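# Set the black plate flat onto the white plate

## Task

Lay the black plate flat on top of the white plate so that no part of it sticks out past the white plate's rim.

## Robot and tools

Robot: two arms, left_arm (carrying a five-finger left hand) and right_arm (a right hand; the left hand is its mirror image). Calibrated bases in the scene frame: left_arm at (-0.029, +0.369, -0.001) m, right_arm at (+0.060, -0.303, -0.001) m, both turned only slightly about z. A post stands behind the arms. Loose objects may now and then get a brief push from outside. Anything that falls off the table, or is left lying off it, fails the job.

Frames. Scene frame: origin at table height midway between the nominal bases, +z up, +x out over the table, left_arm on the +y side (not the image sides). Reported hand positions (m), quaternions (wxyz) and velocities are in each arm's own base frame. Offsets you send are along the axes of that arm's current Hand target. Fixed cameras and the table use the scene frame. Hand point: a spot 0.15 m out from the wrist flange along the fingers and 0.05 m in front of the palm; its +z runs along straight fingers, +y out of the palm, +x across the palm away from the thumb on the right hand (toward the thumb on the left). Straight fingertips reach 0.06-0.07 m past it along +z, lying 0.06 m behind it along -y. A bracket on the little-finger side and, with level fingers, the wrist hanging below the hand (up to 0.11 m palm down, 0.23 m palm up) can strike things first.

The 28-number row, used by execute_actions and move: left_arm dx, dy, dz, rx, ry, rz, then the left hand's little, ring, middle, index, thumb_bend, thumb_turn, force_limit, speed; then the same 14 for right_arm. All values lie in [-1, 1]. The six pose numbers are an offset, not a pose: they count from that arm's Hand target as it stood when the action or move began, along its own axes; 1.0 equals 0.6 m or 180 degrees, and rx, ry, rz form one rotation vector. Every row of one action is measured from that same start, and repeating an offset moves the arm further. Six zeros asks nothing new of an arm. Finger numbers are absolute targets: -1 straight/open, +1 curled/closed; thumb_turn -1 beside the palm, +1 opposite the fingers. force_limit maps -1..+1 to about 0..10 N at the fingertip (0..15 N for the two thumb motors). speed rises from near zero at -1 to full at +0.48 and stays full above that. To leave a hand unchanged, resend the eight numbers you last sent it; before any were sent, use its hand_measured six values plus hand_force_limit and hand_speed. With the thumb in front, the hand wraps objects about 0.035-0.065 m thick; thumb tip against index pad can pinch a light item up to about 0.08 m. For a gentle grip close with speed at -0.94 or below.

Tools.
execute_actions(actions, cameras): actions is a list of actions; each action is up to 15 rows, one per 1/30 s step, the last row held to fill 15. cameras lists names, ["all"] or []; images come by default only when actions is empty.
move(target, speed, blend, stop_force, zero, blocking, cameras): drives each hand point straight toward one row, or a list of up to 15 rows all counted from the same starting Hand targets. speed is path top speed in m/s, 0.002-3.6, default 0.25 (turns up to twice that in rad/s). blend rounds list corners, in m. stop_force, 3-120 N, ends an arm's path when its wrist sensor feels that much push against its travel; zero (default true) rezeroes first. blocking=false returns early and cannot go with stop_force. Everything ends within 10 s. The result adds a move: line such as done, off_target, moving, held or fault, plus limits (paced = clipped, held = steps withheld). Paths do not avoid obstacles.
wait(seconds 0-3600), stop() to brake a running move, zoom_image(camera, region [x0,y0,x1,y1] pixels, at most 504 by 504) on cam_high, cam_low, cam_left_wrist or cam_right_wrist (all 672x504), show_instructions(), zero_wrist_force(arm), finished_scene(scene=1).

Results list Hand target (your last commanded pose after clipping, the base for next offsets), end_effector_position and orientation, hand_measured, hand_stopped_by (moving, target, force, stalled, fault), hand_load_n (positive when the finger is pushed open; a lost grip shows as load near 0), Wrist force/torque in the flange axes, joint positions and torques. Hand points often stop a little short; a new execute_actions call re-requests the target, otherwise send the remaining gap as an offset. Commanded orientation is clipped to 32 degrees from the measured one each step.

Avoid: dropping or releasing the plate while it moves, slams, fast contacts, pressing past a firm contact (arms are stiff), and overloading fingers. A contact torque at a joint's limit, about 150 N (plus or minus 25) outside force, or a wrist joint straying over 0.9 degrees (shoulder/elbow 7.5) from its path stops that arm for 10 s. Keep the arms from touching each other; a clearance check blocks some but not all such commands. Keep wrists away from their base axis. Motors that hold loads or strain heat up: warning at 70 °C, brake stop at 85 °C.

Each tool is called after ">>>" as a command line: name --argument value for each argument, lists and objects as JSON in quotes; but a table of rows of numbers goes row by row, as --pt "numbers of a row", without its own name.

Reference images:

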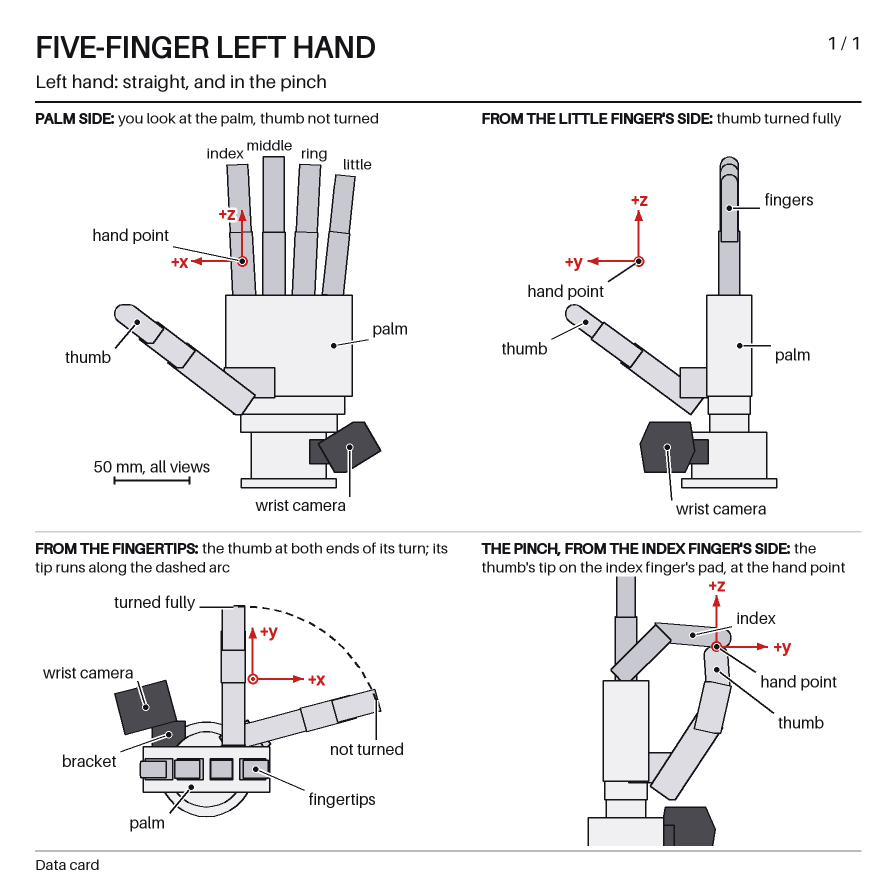

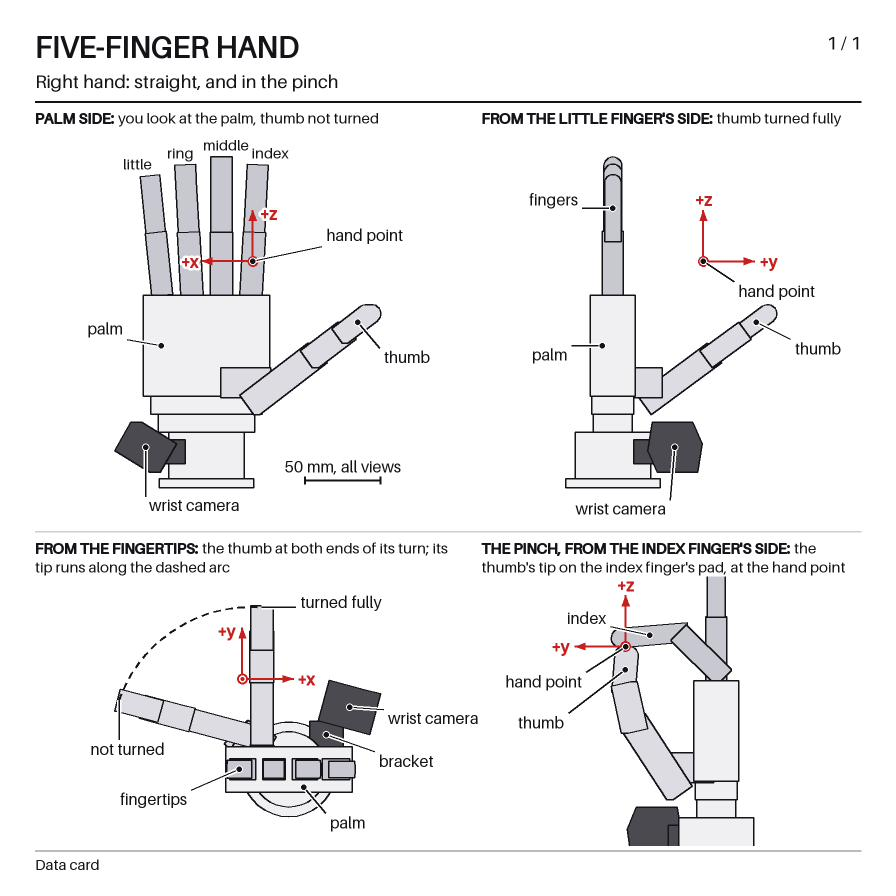

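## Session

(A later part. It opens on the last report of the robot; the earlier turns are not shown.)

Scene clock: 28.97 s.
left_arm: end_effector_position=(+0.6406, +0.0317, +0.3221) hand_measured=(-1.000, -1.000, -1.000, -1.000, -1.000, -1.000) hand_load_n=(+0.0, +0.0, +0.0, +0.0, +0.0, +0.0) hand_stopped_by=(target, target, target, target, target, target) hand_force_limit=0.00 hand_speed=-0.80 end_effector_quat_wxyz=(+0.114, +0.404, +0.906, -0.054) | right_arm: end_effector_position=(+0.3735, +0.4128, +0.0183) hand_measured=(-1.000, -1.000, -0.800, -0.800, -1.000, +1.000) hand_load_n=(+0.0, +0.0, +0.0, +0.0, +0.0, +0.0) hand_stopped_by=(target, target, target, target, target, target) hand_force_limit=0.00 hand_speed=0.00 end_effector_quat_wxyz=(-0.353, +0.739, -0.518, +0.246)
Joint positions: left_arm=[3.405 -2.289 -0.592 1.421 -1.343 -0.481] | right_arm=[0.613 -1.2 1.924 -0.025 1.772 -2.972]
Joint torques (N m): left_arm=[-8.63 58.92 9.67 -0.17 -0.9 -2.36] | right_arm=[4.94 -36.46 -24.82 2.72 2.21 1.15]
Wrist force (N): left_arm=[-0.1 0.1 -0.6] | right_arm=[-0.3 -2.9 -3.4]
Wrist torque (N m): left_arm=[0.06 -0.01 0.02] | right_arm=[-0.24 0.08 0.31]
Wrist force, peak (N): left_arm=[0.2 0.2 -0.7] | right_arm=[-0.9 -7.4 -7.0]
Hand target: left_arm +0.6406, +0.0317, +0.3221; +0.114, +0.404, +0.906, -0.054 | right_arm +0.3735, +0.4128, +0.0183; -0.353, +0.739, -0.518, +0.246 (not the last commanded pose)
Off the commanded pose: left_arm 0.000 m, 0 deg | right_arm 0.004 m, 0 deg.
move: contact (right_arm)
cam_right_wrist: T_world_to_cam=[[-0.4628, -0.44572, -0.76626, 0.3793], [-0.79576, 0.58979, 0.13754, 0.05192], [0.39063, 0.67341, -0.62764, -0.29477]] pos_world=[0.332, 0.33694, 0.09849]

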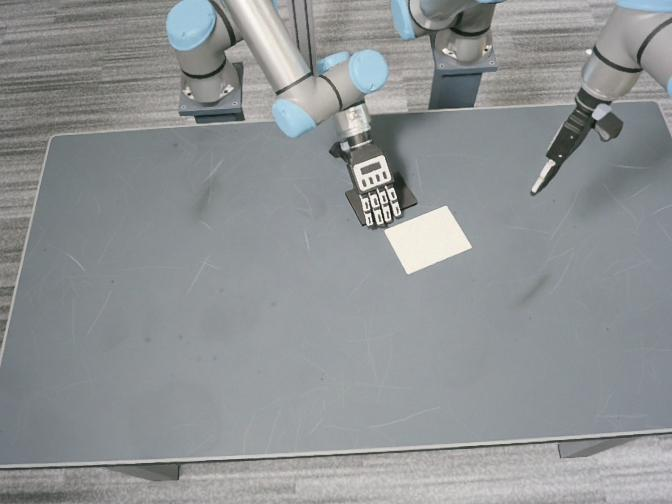

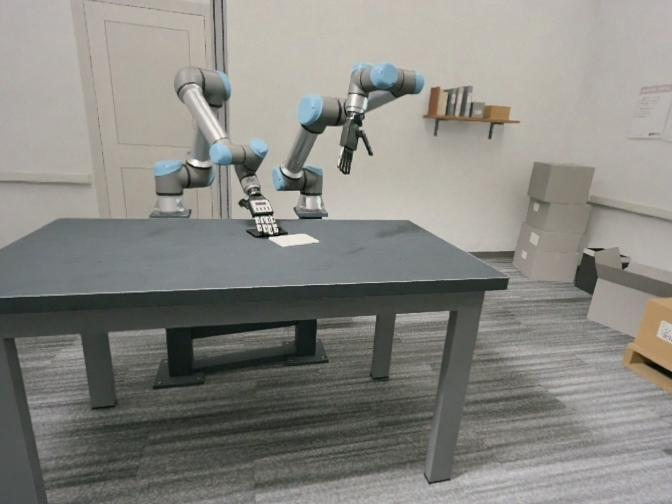

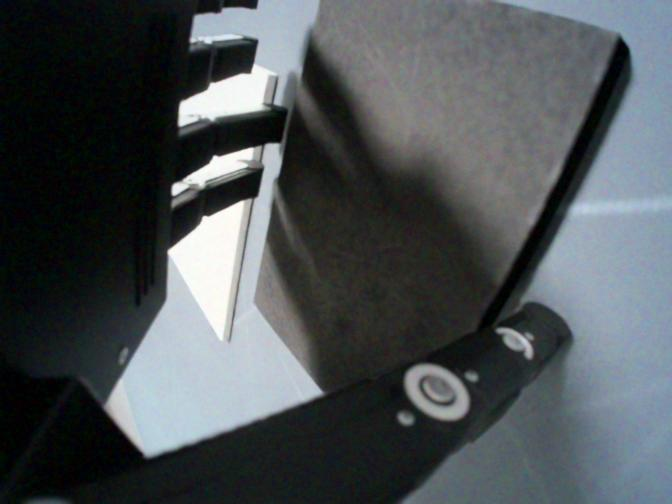

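>>> move --pt "0 0 0 0 0 0 -1 -1 -1 -1 -1 -1 0 -0.8 0 -0.00155 -0.00126 0 0 0 -1 -0.7 -1 -0.7 -1 1 -0.6 -0.5" --pt "0 0 0 0 0 0 -1 -1 -1 -1 -1 -1 0 -0.8 -0.0033 -0.00405 0.00315 0 0 0 -1 -0.7 -1 -0.7 -1 1 -0.6 -0.5" --speed 0.02 --cameras '["cam_high","cam_low","cam_right_wrist"]'

>>> zoom_image --camera "cam_high" --region '[340, 160, 430, 240]'

>>> zoom_image --camera "cam_right_wrist" --region '[472, 150, 672, 400]'

>>> zoom_image --camera "cam_right_wrist" --region '[180, 0, 380, 250]'

Scene clock: 32.80 s.
left_arm: end_effector_position=(+0.6406, +0.0317, +0.3221) hand_measured=(-1.000, -1.000, -1.000, -1.000, -1.000, -1.000) hand_load_n=(+0.0, +0.0, +0.0, +0.0, +0.0, +0.0) hand_stopped_by=(target, target, target, target, target, target) hand_force_limit=0.00 hand_speed=-0.80 end_effector_quat_wxyz=(+0.114, +0.404, +0.906, -0.054) | right_arm: end_effector_position=(+0.3757, +0.4158, +0.0190) hand_measured=(-1.000, -0.700, -1.000, -0.700, -1.000, +1.000) hand_load_n=(+0.0, +0.0, +0.0, +0.0, +0.0, +0.0) hand_stopped_by=(target, target, target, target, target, target) hand_force_limit=-0.60 hand_speed=-0.50 end_effector_quat_wxyz=(-0.353, +0.739, -0.518, +0.246)
Joint positions: left_arm=[3.405 -2.289 -0.592 1.421 -1.343 -0.481] | right_arm=[0.616 -1.194 1.912 -0.019 1.775 -2.97]
Joint torques (N m): left_arm=[-8.79 59.54 9.56 -0.24 -0.89 -2.2] | right_arm=[-4.45 -38.79 -3.34 0.73 0.4 0.02]
Wrist force (N): left_arm=[0.1 0.0 -0.5] | right_arm=[0.5 1.4 0.0]
Wrist torque (N m): left_arm=[0.04 -0.04 0.03] | right_arm=[0.07 -0.05 0.17]
Wrist force, peak (N): left_arm=[0.3 -0.1 -0.7] | right_arm=[-0.4 -2.9 -3.8]
Hand target: left_arm +0.6406, +0.0317, +0.3221; +0.114, +0.404, +0.906, -0.054 | right_arm +0.3756, +0.4157, +0.0190; -0.353, +0.739, -0.518, +0.246
Off the commanded pose: left_arm 0.000 m, 0 deg | right_arm 0.000 m, 0 deg.
move: done
cam_right_wrist: T_world_to_cam=[[-0.46283, -0.4457, -0.76625, 0.38219], [-0.79574, 0.58981, 0.13757, 0.05179], [0.39063, 0.67341, -0.62764, -0.29721]] pos_world=[0.3342, 0.33994, 0.09919]

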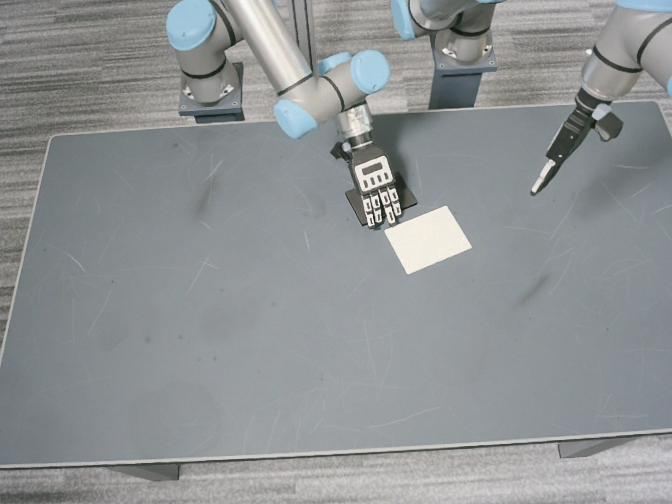

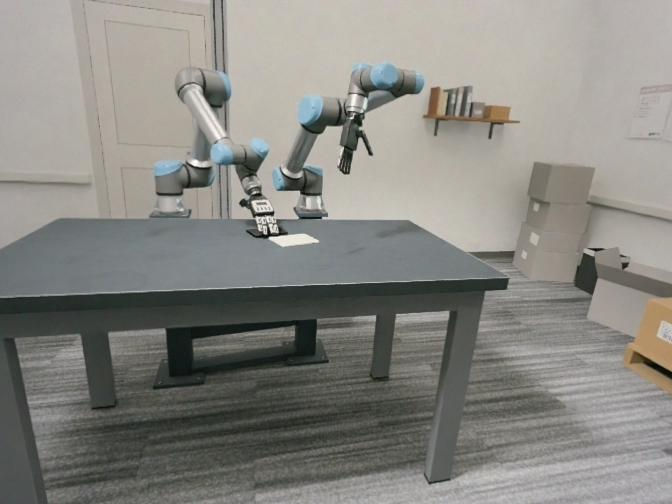

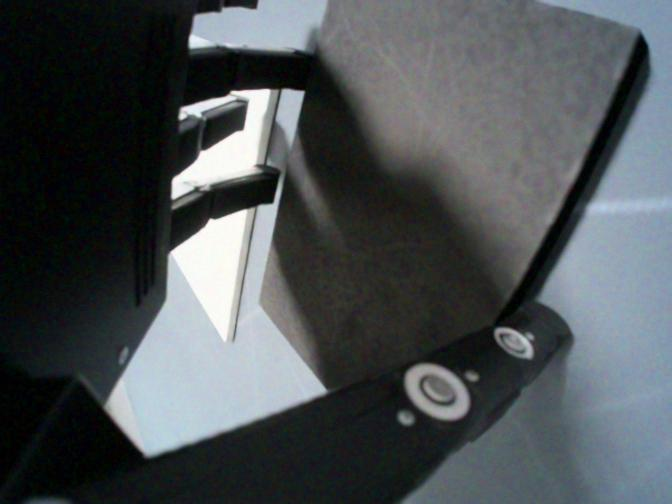

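Scaled by 5.600 from the camera's image (finer frame: 960x720).

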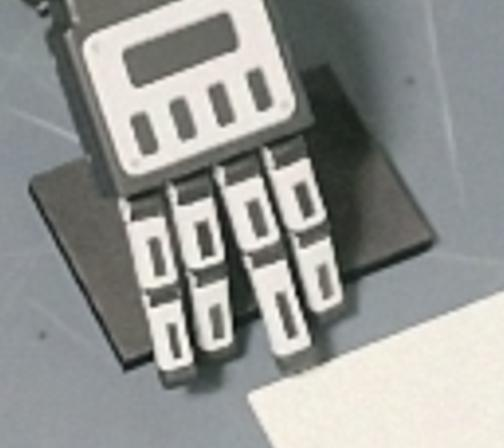

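Scaled by 2.016 from the camera's image (finer frame: 960x720).

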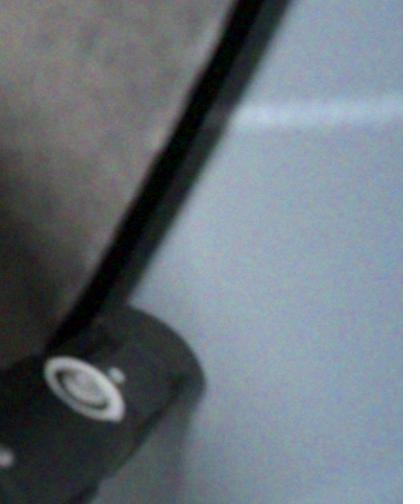

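Scaled by 2.016 from the camera's image (finer frame: 960x720).

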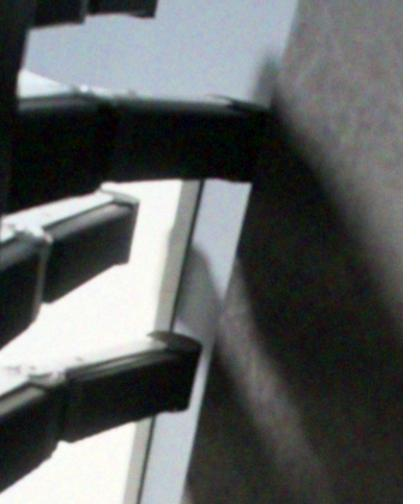

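>>> move --target '[0,0,0,0,0,0,-1,-1,-1,-1,-1,-1,0,-0.8,0,0,0,0,0,0,-1,-0.3,-1,-0.3,-1,1,-0.6,-0.92]' --cameras '["cam_high","cam_right_wrist"]'

>>> zoom_image --camera "cam_high" --region '[340, 160, 430, 240]'

>>> zoom_image --camera "cam_right_wrist" --region '[472, 150, 672, 400]'

>>> zoom_image --camera "cam_right_wrist" --region '[180, 0, 380, 250]'

Scene clock: 34.57 s.
left_arm: end_effector_position=(+0.6406, +0.0317, +0.3221) hand_measured=(-1.000, -1.000, -1.000, -1.000, -1.000, -1.000) hand_load_n=(+0.0, +0.0, +0.5, +0.0, +0.0, +0.0) hand_stopped_by=(target, target, target, target, target, target) hand_force_limit=0.00 hand_speed=-0.80 end_effector_quat_wxyz=(+0.114, +0.404, +0.906, -0.054) | right_arm: end_effector_position=(+0.3756, +0.4157, +0.0190) hand_measured=(-1.000, -0.484, -1.000, -0.492, -1.000, +1.000) hand_load_n=(+0.0, +2.5, -0.5, +2.0, +0.0, +0.0) hand_stopped_by=(target, force, target, force, target, target) hand_force_limit=-0.60 hand_speed=-0.92 end_effector_quat_wxyz=(-0.353, +0.739, -0.518, +0.246)
Joint positions: left_arm=[3.405 -2.289 -0.592 1.421 -1.343 -0.481] | right_arm=[0.616 -1.194 1.912 -0.019 1.775 -2.97]
Joint torques (N m): left_arm=[-8.06 58.14 9.28 -0.41 -1.07 -2.04] | right_arm=[-5.11 -37.05 -4.62 0.44 -2.14 -1.71]
Wrist force (N): left_arm=[0.3 0.1 -0.5] | right_arm=[0.6 -2.2 -1.3]
Wrist torque (N m): left_arm=[0.07 -0.06 0.03] | right_arm=[-0.01 -0.01 0.06]
Wrist force, peak (N): left_arm=[0.3 0.4 -0.5] | right_arm=[0.8 -2.2 -1.5]
Hand target: left_arm +0.6406, +0.0317, +0.3221; +0.114, +0.404, +0.906, -0.054 | right_arm +0.3756, +0.4157, +0.0190; -0.353, +0.739, -0.518, +0.246
Off the commanded pose: left_arm 0.000 m, 0 deg | right_arm 0.000 m, 0 deg.
move: done
cam_right_wrist: T_world_to_cam=[[-0.4628, -0.44572, -0.76626, 0.38215], [-0.79576, 0.58979, 0.13754, 0.05186], [0.39063, 0.67341, -0.62764, -0.29714]] pos_world=[0.3342, 0.33984, 0.09919]

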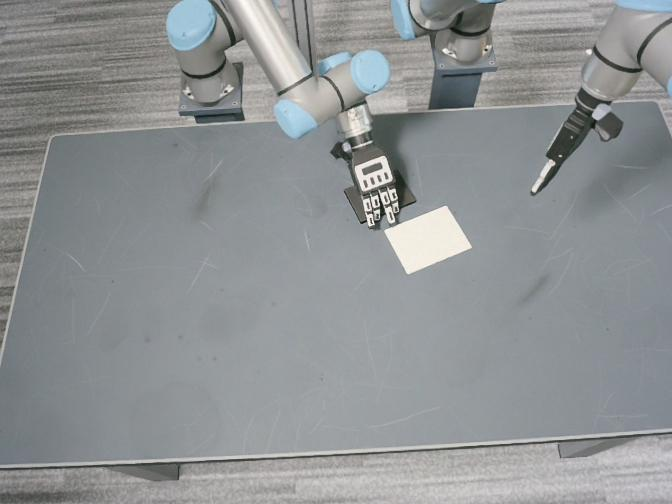

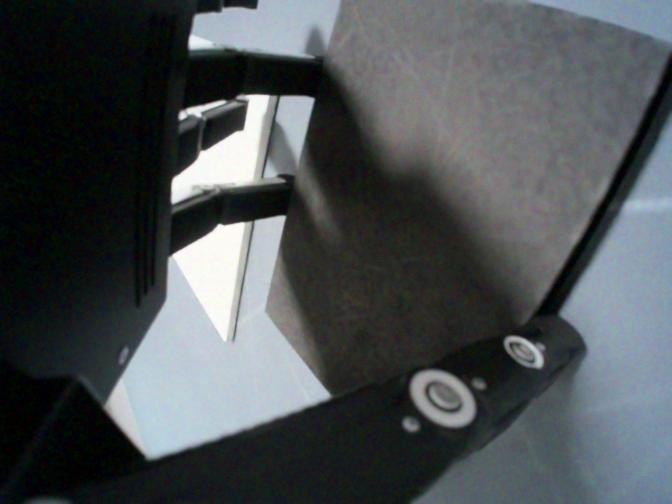

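Scaled by 5.600 from the camera's image (finer frame: 960x720).

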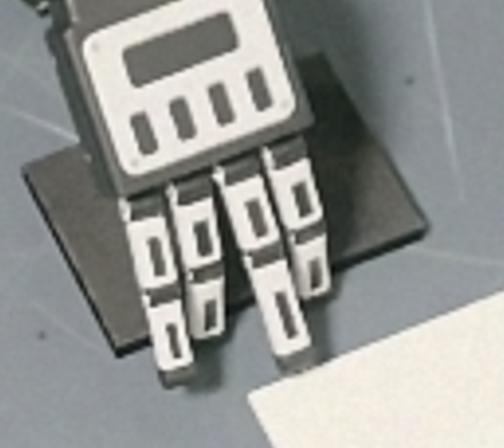

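Scaled by 2.016 from the camera's image (finer frame: 960x720).

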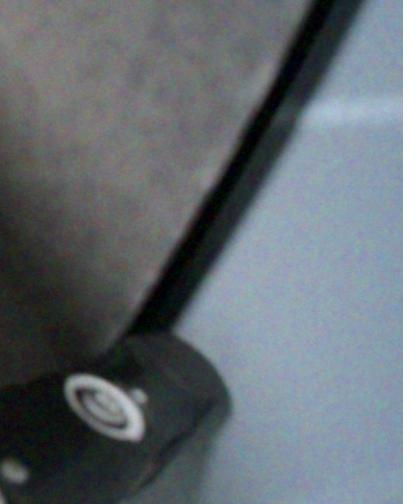

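Scaled by 2.016 from the camera's image (finer frame: 960x720).

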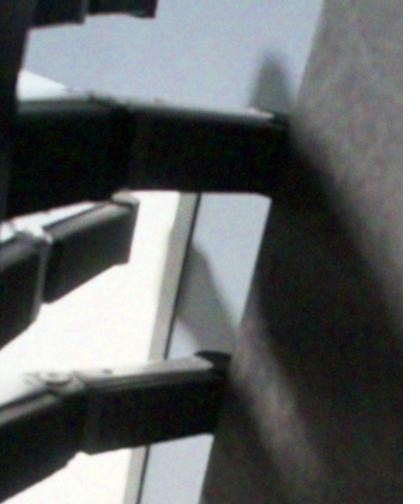

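>>> move --target '[0,0,0,0,0,0,-1,-1,-1,-1,-1,-1,0,-0.8,0,0,0,0,0,0,-1,-0.25,-1,-0.25,-1,1,-0.1,-0.94]' --cameras '["cam_high","cam_right_wrist"]'

>>> zoom_image --camera "cam_right_wrist" --region '[472, 150, 672, 400]'

>>> zoom_image --camera "cam_right_wrist" --region '[180, 0, 380, 250]'

Scene clock: 35.57 s.
left_arm: end_effector_position=(+0.6406, +0.0317, +0.3221) hand_measured=(-1.000, -1.000, -1.000, -1.000, -1.000, -1.000) hand_load_n=(+0.0, +0.0, +0.5, +0.0, +0.0, +0.0) hand_stopped_by=(target, target, target, target, target, target) hand_force_limit=0.00 hand_speed=-0.80 end_effector_quat_wxyz=(+0.114, +0.404, +0.906, -0.054) | right_arm: end_effector_position=(+0.3756, +0.4157, +0.0190) hand_measured=(-1.000, -0.464, -1.000, -0.470, -1.000, +1.000) hand_load_n=(+0.0, +4.5, +0.0, +4.5, +0.0, +1.0) hand_stopped_by=(target, force, target, force, target, target) hand_force_limit=-0.10 hand_speed=-0.94 end_effector_quat_wxyz=(-0.353, +0.739, -0.518, +0.246)
Joint positions: left_arm=[3.405 -2.289 -0.592 1.421 -1.343 -0.481] | right_arm=[0.616 -1.194 1.912 -0.019 1.775 -2.97]
Joint torques (N m): left_arm=[-7.55 58.91 10.58 -0.25 -1.1 -2.23] | right_arm=[-3.8 -34.06 -3.31 2.1 -1.95 -1.52]
Wrist force (N): left_arm=[0.2 0.2 -0.2] | right_arm=[0.5 -4.4 -2.4]
Wrist torque (N m): left_arm=[0.05 -0.04 0.03] | right_arm=[0.03 0.04 0.00]
Wrist force, peak (N): left_arm=[0.4 0.0 -0.4] | right_arm=[0.7 -4.7 -2.1]
Hand target: left_arm +0.6406, +0.0317, +0.3221; +0.114, +0.404, +0.906, -0.054 | right_arm +0.3756, +0.4157, +0.0190; -0.353, +0.739, -0.518, +0.246
Off the commanded pose: left_arm 0.000 m, 0 deg | right_arm 0.000 m, 0 deg.
move: done
cam_right_wrist: T_world_to_cam=[[-0.4628, -0.44572, -0.76626, 0.38215], [-0.79576, 0.58979, 0.13754, 0.05186], [0.39063, 0.67341, -0.62764, -0.29714]] pos_world=[0.3342, 0.33984, 0.09919]

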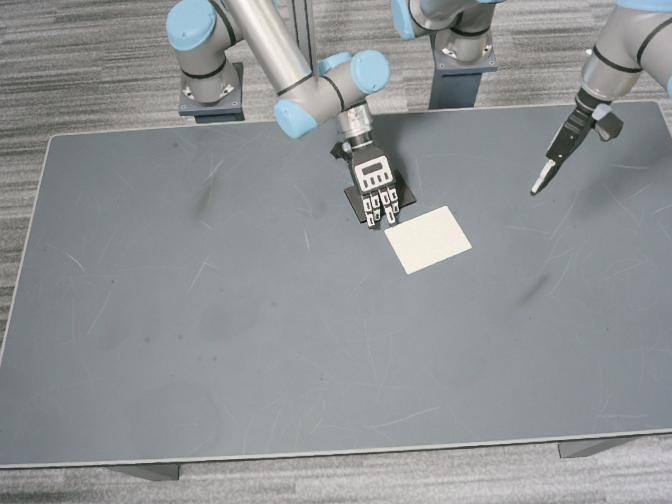

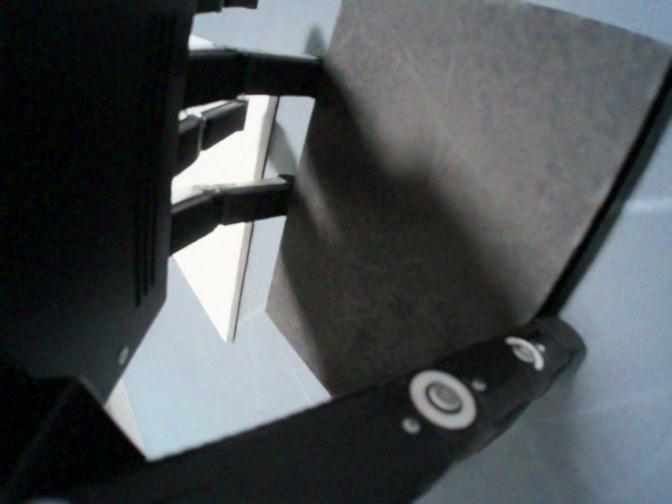

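Scaled by 2.016 from the camera's image (finer frame: 960x720).

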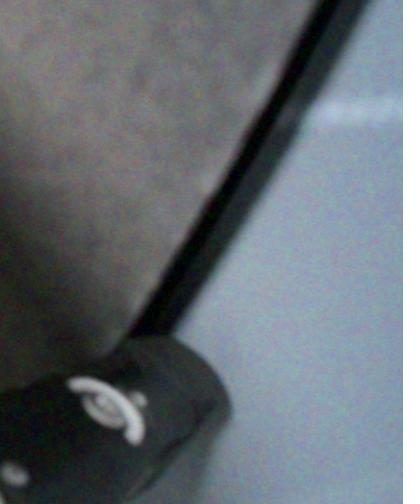

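Scaled by 2.016 from the camera's image (finer frame: 960x720).

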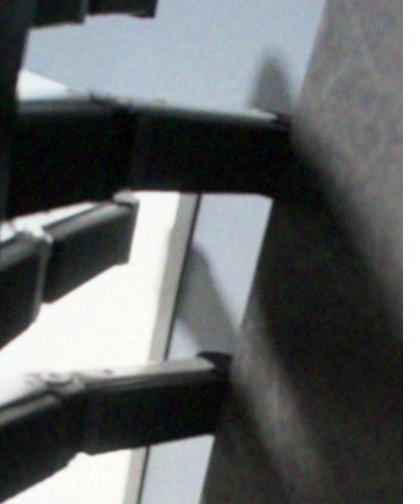

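>>> move --target '[0,0,0,0,0,0,-1,-1,-1,-1,-1,-1,0,-0.8,0,-0.00777,-0.0063,0,0,0,-1,-0.25,-1,-0.25,-1,1,-0.1,-0.94]' --speed 0.01 --cameras '["cam_high","cam_low","cam_right_wrist"]'

>>> zoom_image --camera "cam_low" --region '[240, 200, 300, 245]'

>>> zoom_image --camera "cam_right_wrist" --region '[472, 150, 672, 400]'

>>> zoom_image --camera "cam_high" --region '[340, 160, 430, 240]'

Scene clock: 37.07 s.
left_arm: end_effector_position=(+0.6406, +0.0317, +0.3221) hand_measured=(-1.000, -1.000, -1.000, -1.000, -1.000, -1.000) hand_load_n=(+0.0, +0.0, +0.0, +0.0, +0.0, +0.0) hand_stopped_by=(target, target, target, target, target, target) hand_force_limit=0.00 hand_speed=-0.80 end_effector_quat_wxyz=(+0.114, +0.404, +0.906, -0.054) | right_arm: end_effector_position=(+0.3756, +0.4157, +0.0251) hand_measured=(-1.000, -0.464, -1.000, -0.470, -1.000, +1.000) hand_load_n=(+0.0, +4.0, -0.5, +4.0, +0.5, +1.5) hand_stopped_by=(target, force, target, force, target, target) hand_force_limit=-0.10 hand_speed=-0.94 end_effector_quat_wxyz=(-0.353, +0.739, -0.518, +0.246)
Joint positions: left_arm=[3.405 -2.289 -0.592 1.421 -1.343 -0.481] | right_arm=[0.616 -1.204 1.907 -0.004 1.775 -2.97]
Joint torques (N m): left_arm=[-7.4 59.1 10.6 -0.24 -1.05 -2.41] | right_arm=[-5.95 -27.22 -22.82 0.13 -2.13 -1.8]
Wrist force (N): left_arm=[-0.3 0.2 -0.2] | right_arm=[0.4 2.7 0.7]
Wrist torque (N m): left_arm=[0.06 0.04 -0.01] | right_arm=[0.13 -0.04 0.19]
Wrist force, peak (N): left_arm=[-0.1 0.3 -0.6] | right_arm=[0.6 -4.6 -2.3]
Hand target: left_arm +0.6406, +0.0317, +0.3221; +0.114, +0.404, +0.906, -0.054 | right_arm +0.3756, +0.4157, +0.0250; -0.353, +0.739, -0.518, +0.246
Off the commanded pose: left_arm 0.000 m, 0 deg | right_arm 0.000 m, 0 deg.
move: done
cam_right_wrist: T_world_to_cam=[[-0.4628, -0.44572, -0.76626, 0.38677], [-0.79576, 0.58979, 0.13754, 0.05108], [0.39063, 0.67341, -0.62764, -0.29324]] pos_world=[0.3342, 0.33974, 0.10529]

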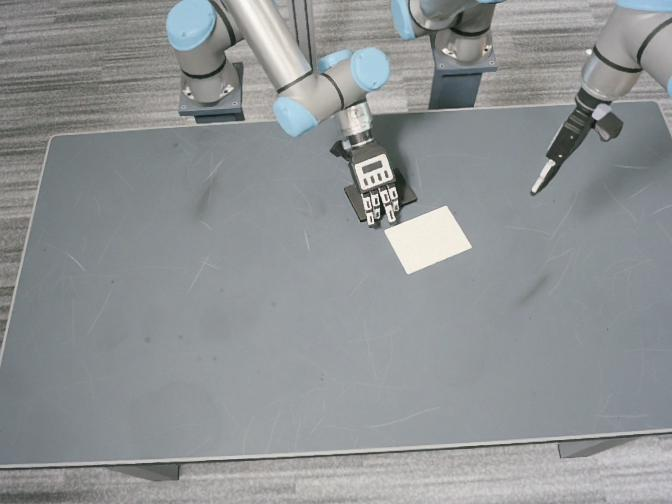

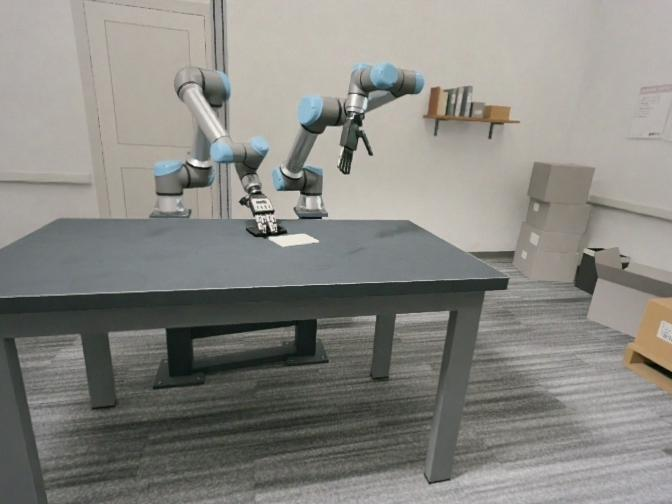

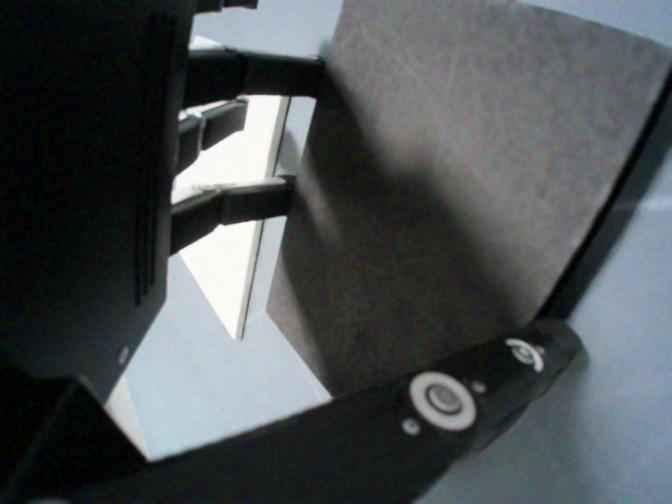

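Scaled by 8.400 from the camera's image (finer frame: 960x720).

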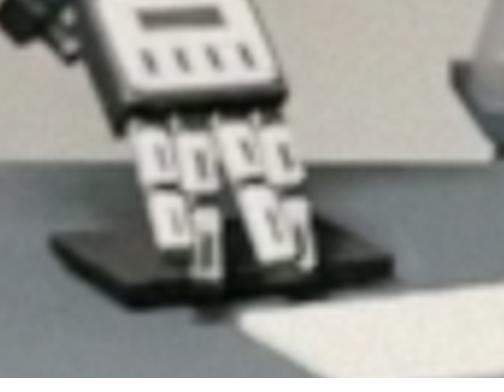

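Scaled by 2.016 from the camera's image (finer frame: 960x720).

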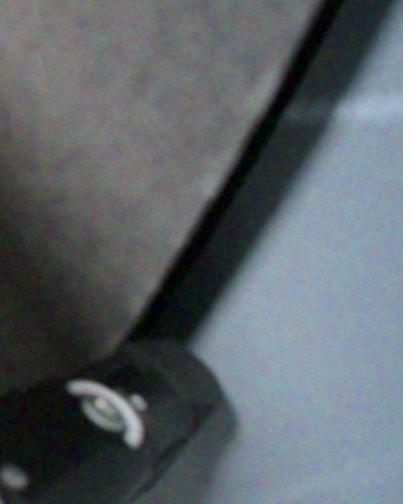

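Scaled by 5.600 from the camera's image (finer frame: 960x720).

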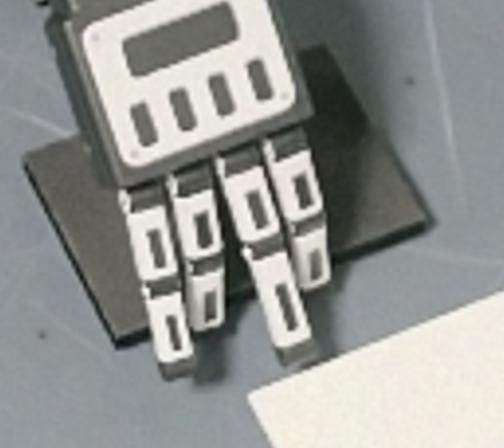

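>>> move --target '[0,0,0,0,0,0,-1,-1,-1,-1,-1,-1,0,-0.8,0,-0.0388,-0.0314,0,0,0,-1,-0.25,-1,-0.25,-1,1,-0.1,-0.94]' --speed 0.05 --cameras '["cam_high","cam_low","cam_right_wrist"]'

>>> zoom_image --camera "cam_low" --region '[230, 190, 330, 255]'

Scene clock: 39.73 s.
left_arm: end_effector_position=(+0.6406, +0.0317, +0.3221) hand_measured=(-1.000, -1.000, -1.000, -1.000, -1.000, -1.000) hand_load_n=(+0.0, +0.0, +0.0, +0.0, +0.0, +0.0) hand_stopped_by=(target, target, target, target, target, target) hand_force_limit=0.00 hand_speed=-0.80 end_effector_quat_wxyz=(+0.114, +0.404, +0.906, -0.054) | right_arm: end_effector_position=(+0.3758, +0.4157, +0.0551) hand_measured=(-1.000, -0.464, -1.000, -0.470, -1.000, +1.000) hand_load_n=(+0.0, +3.5, +0.0, +4.5, +0.5, +1.0) hand_stopped_by=(target, force, target, force, target, target) hand_force_limit=-0.10 hand_speed=-0.94 end_effector_quat_wxyz=(-0.353, +0.739, -0.518, +0.246)
Joint positions: left_arm=[3.405 -2.289 -0.592 1.421 -1.343 -0.481] | right_arm=[0.615 -1.25 1.877 0.071 1.774 -2.97]
Joint torques (N m): left_arm=[-8.99 60.48 9.42 -0.45 -1.14 -2.33] | right_arm=[-4.97 -22.54 -5.21 -1.2 -2.05 -1.66]
Wrist force (N): left_arm=[0.2 -0.1 -0.2] | right_arm=[0.4 2.6 0.9]
Wrist torque (N m): left_arm=[0.01 -0.04 0.04] | right_arm=[0.09 -0.06 0.21]
Wrist force, peak (N): left_arm=[0.5 0.0 -0.6] | right_arm=[0.3 3.4 1.3]
Hand target: left_arm +0.6406, +0.0317, +0.3221; +0.114, +0.404, +0.906, -0.054 | right_arm +0.3757, +0.4156, +0.0550; -0.353, +0.739, -0.518, +0.246
Off the commanded pose: left_arm 0.000 m, 0 deg | right_arm 0.000 m, 0 deg.
move: done
cam_right_wrist: T_world_to_cam=[[-0.46258, -0.4456, -0.76646, 0.40972], [-0.79579, 0.58978, 0.13739, 0.04707], [0.39082, 0.67349, -0.62743, -0.27457]] pos_world=[0.3343, 0.33974, 0.13529]

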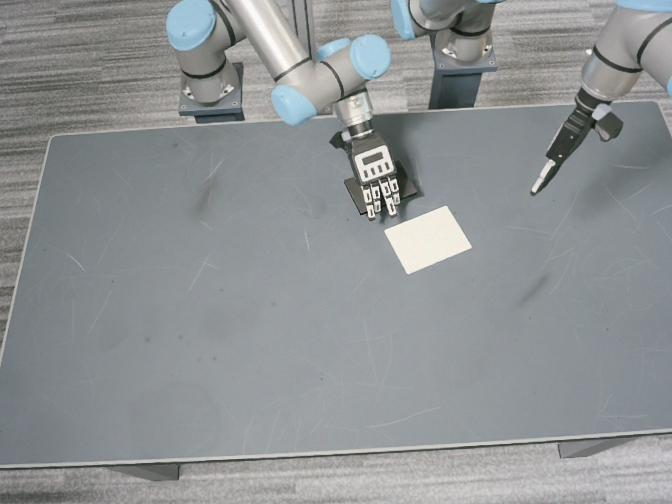

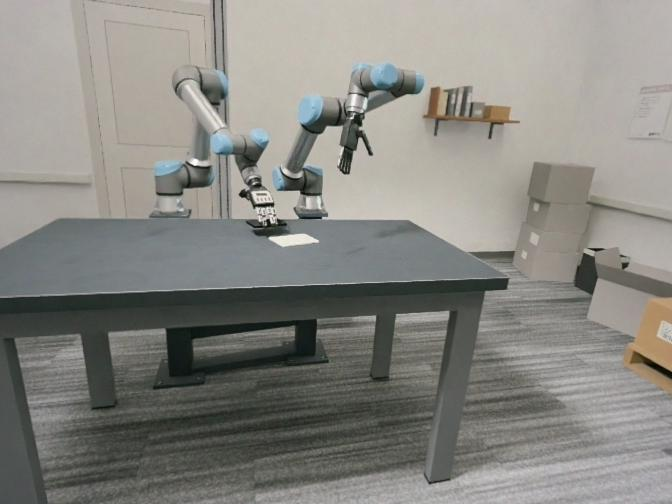

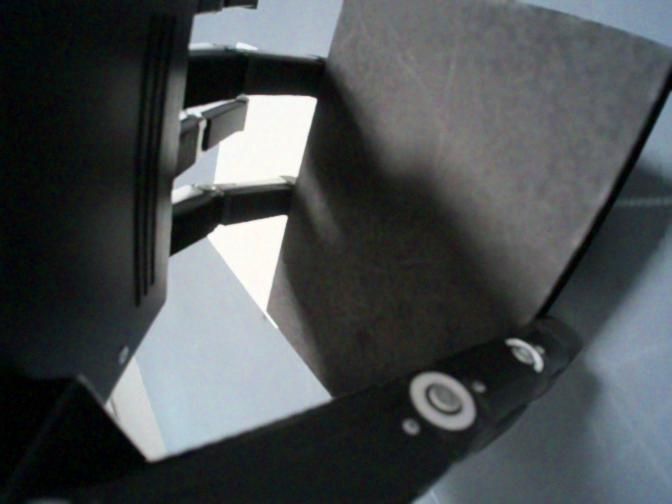

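Scaled by 5.040 from the camera's image (finer frame: 960x720).

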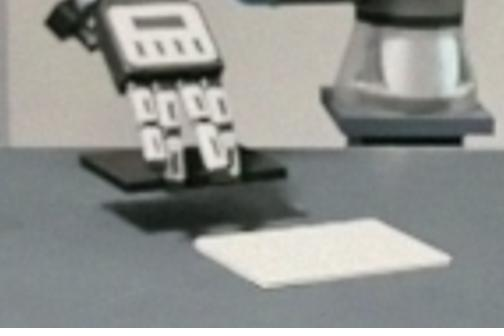

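>>> move --target '[0,0,0,0,0,0,-1,-1,-1,-1,-1,-1,0,-0.8,-0.0791,-0.1501,0.1856,0,0,0,-1,-0.25,-1,-0.25,-1,1,-0.1,-0.94]' --speed 0.1 --cameras '["cam_high","cam_low","cam_right_wrist"]'

>>> zoom_image --camera "cam_high" --region '[370, 190, 490, 290]'

>>> zoom_image --camera "cam_low" --region '[240, 190, 340, 260]'

Scene clock: 41.93 s.
left_arm: end_effector_position=(+0.6406, +0.0317, +0.3221) hand_measured=(-1.000, -1.000, -1.000, -1.000, -1.000, -1.000) hand_load_n=(+0.0, +0.0, +0.0, +0.0, +0.0, +0.5) hand_stopped_by=(target, target, target, target, target, target) hand_force_limit=0.00 hand_speed=-0.80 end_effector_quat_wxyz=(+0.114, +0.404, +0.906, -0.054) | right_arm: end_effector_position=(+0.4939, +0.5093, +0.0549) hand_measured=(-1.000, -0.464, -1.000, -0.470, -1.000, +1.000) hand_load_n=(+0.0, +4.0, +0.0, +4.0, +0.5, +1.5) hand_stopped_by=(target, force, target, force, target, target) hand_force_limit=-0.10 hand_speed=-0.94 end_effector_quat_wxyz=(-0.353, +0.739, -0.518, +0.246)
Joint positions: left_arm=[3.405 -2.289 -0.592 1.421 -1.343 -0.481] | right_arm=[0.631 -0.939 1.387 0.252 1.786 -2.96]
Joint torques (N m): left_arm=[-8.49 59.21 10.05 -0.4 -0.97 -2.24] | right_arm=[0.31 -36.95 -25.23 -0.47 1.18 0.5]
Wrist force (N): left_arm=[0.0 -0.1 -0.4] | right_arm=[0.2 2.4 1.0]
Wrist torque (N m): left_arm=[0.02 -0.02 0.03] | right_arm=[0.04 -0.04 0.18]
Wrist force, peak (N): left_arm=[0.3 0.1 -0.5] | right_arm=[0.5 3.4 0.2]
Hand target: left_arm +0.6406, +0.0317, +0.3221; +0.114, +0.404, +0.906, -0.054 | right_arm +0.4940, +0.5093, +0.0549; -0.353, +0.739, -0.518, +0.246
Off the commanded pose: left_arm 0.000 m, 0 deg | right_arm 0.000 m, 0 deg.
move: done
cam_right_wrist: T_world_to_cam=[[-0.46283, -0.44577, -0.76621, 0.50606], [-0.79575, 0.5898, 0.13753, 0.08583], [0.3906, 0.67336, -0.6277, -0.38371]] pos_world=[0.4524, 0.43334, 0.13509]

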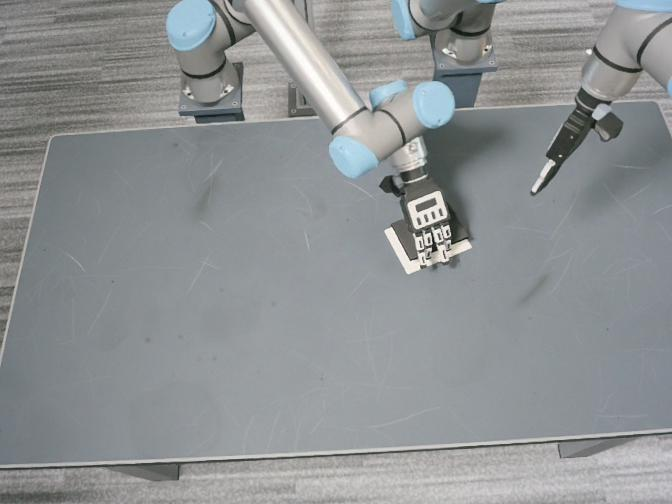

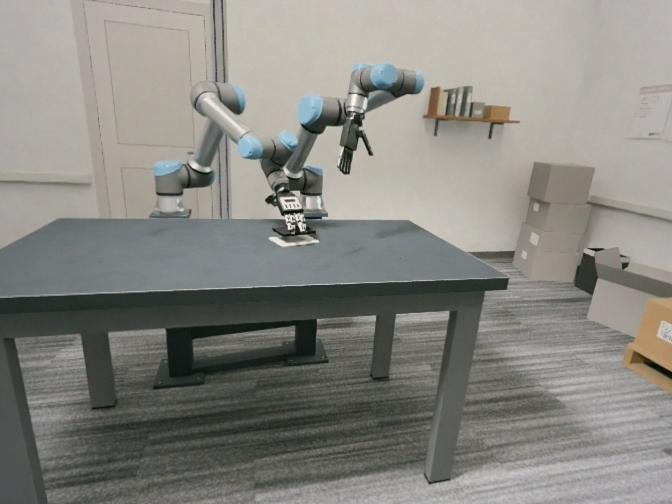

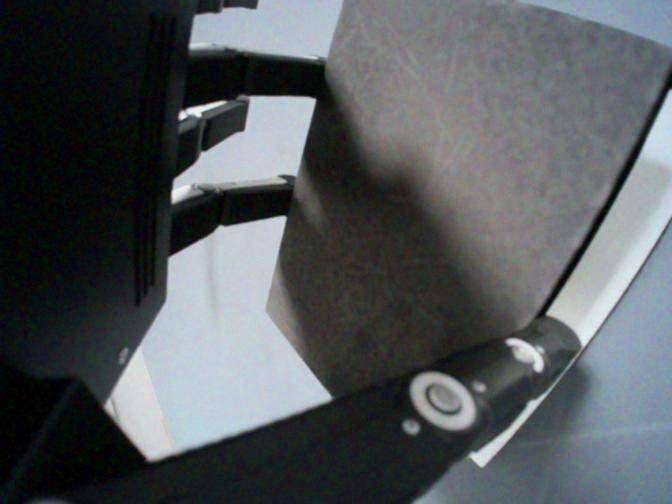

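Scaled by 4.200 from the camera's image (finer frame: 960x720).

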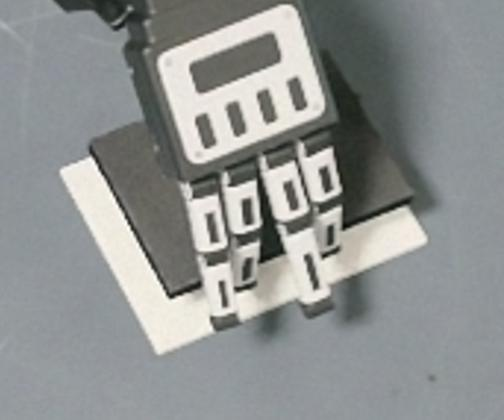

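Scaled by 5.040 from the camera's image (finer frame: 960x720).

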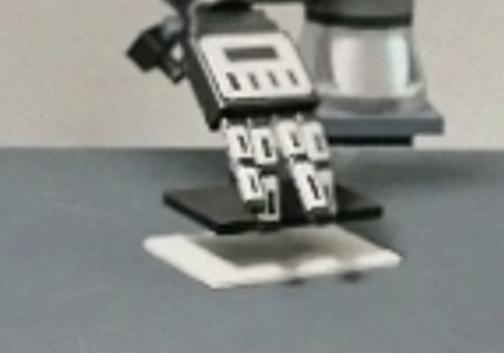

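>>> move --target '[0,0,0,0,0,0,-1,-1,-1,-1,-1,-1,0,-0.8,0,0.02705,0.0219,0,0,0,-1,-0.25,-1,-0.25,-1,1,-0.1,-0.94]' --speed 0.05 --cameras '["cam_high","cam_low","cam_right_wrist"]'

>>> zoom_image --camera "cam_high" --region '[370, 190, 490, 290]'

>>> zoom_image --camera "cam_low" --region '[250, 210, 330, 260]'

Scene clock: 43.03 s.
left_arm: end_effector_position=(+0.6406, +0.0317, +0.3221) hand_measured=(-1.000, -1.000, -1.000, -1.000, -1.000, -1.000) hand_load_n=(+0.0, +0.0, +0.0, +0.0, +0.0, +0.0) hand_stopped_by=(target, target, target, target, target, target) hand_force_limit=0.00 hand_speed=-0.80 end_effector_quat_wxyz=(+0.114, +0.404, +0.906, -0.054) | right_arm: end_effector_position=(+0.4938, +0.5093, +0.0338) hand_measured=(-1.000, -0.464, -1.000, -0.470, -1.000, +1.000) hand_load_n=(-0.5, +3.5, +0.0, +4.0, +0.5, +1.5) hand_stopped_by=(target, force, target, force, target, target) hand_force_limit=-0.10 hand_speed=-0.94 end_effector_quat_wxyz=(-0.353, +0.739, -0.518, +0.246)
Joint positions: left_arm=[3.405 -2.289 -0.592 1.421 -1.343 -0.481] | right_arm=[0.631 -0.916 1.408 0.209 1.786 -2.96]
Joint torques (N m): left_arm=[-7.79 59.16 10.06 -0.41 -0.94 -2.01] | right_arm=[6.25 -53.77 -29.24 2.44 0.72 1.04]
Wrist force (N): left_arm=[0.1 0.2 -0.3] | right_arm=[0.2 2.3 0.9]
Wrist torque (N m): left_arm=[0.06 -0.04 0.02] | right_arm=[0.04 -0.03 0.19]
Wrist force, peak (N): left_arm=[0.3 0.0 -0.6] | right_arm=[0.2 2.8 1.4]
Hand target: left_arm +0.6406, +0.0317, +0.3221; +0.114, +0.404, +0.906, -0.054 | right_arm +0.4939, +0.5094, +0.0340; -0.353, +0.739, -0.518, +0.246
Off the commanded pose: left_arm 0.000 m, 0 deg | right_arm 0.000 m, 0 deg.
move: done
cam_right_wrist: T_world_to_cam=[[-0.46304, -0.44589, -0.76601, 0.49002], [-0.79572, 0.58981, 0.13767, 0.0887], [0.39041, 0.67328, -0.62791, -0.3968]] pos_world=[0.4524, 0.43334, 0.11399]

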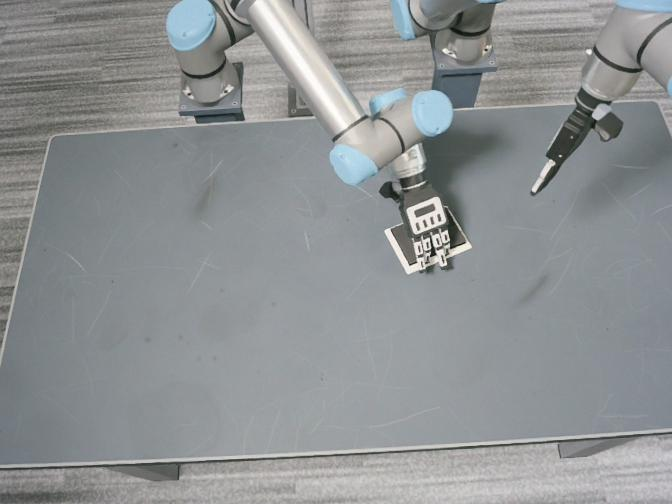

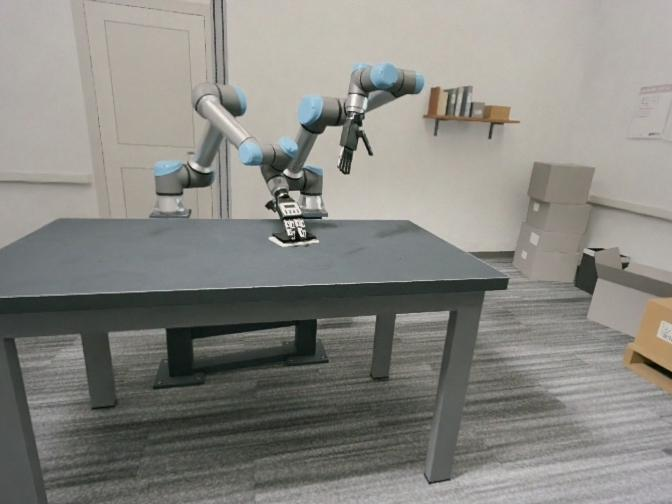

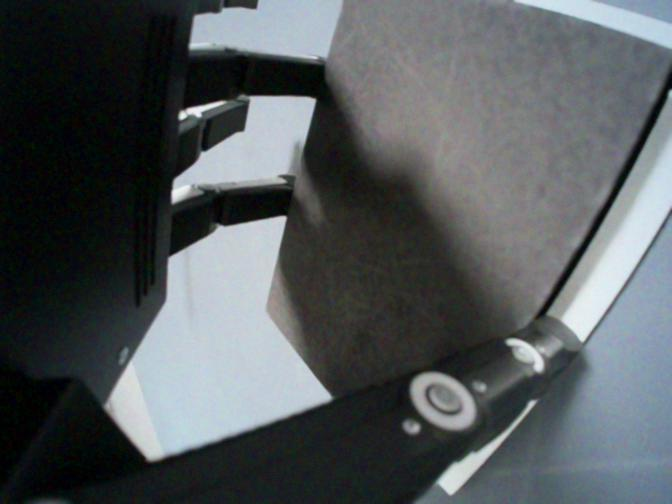

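Scaled by 4.200 from the camera's image (finer frame: 960x720).

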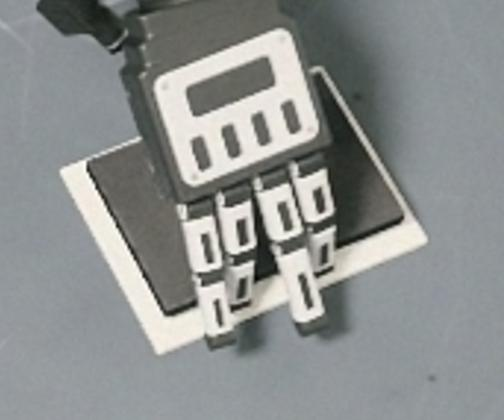

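Scaled by 6.300 from the camera's image (finer frame: 960x720).

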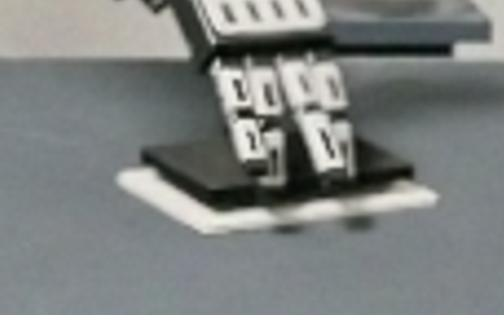

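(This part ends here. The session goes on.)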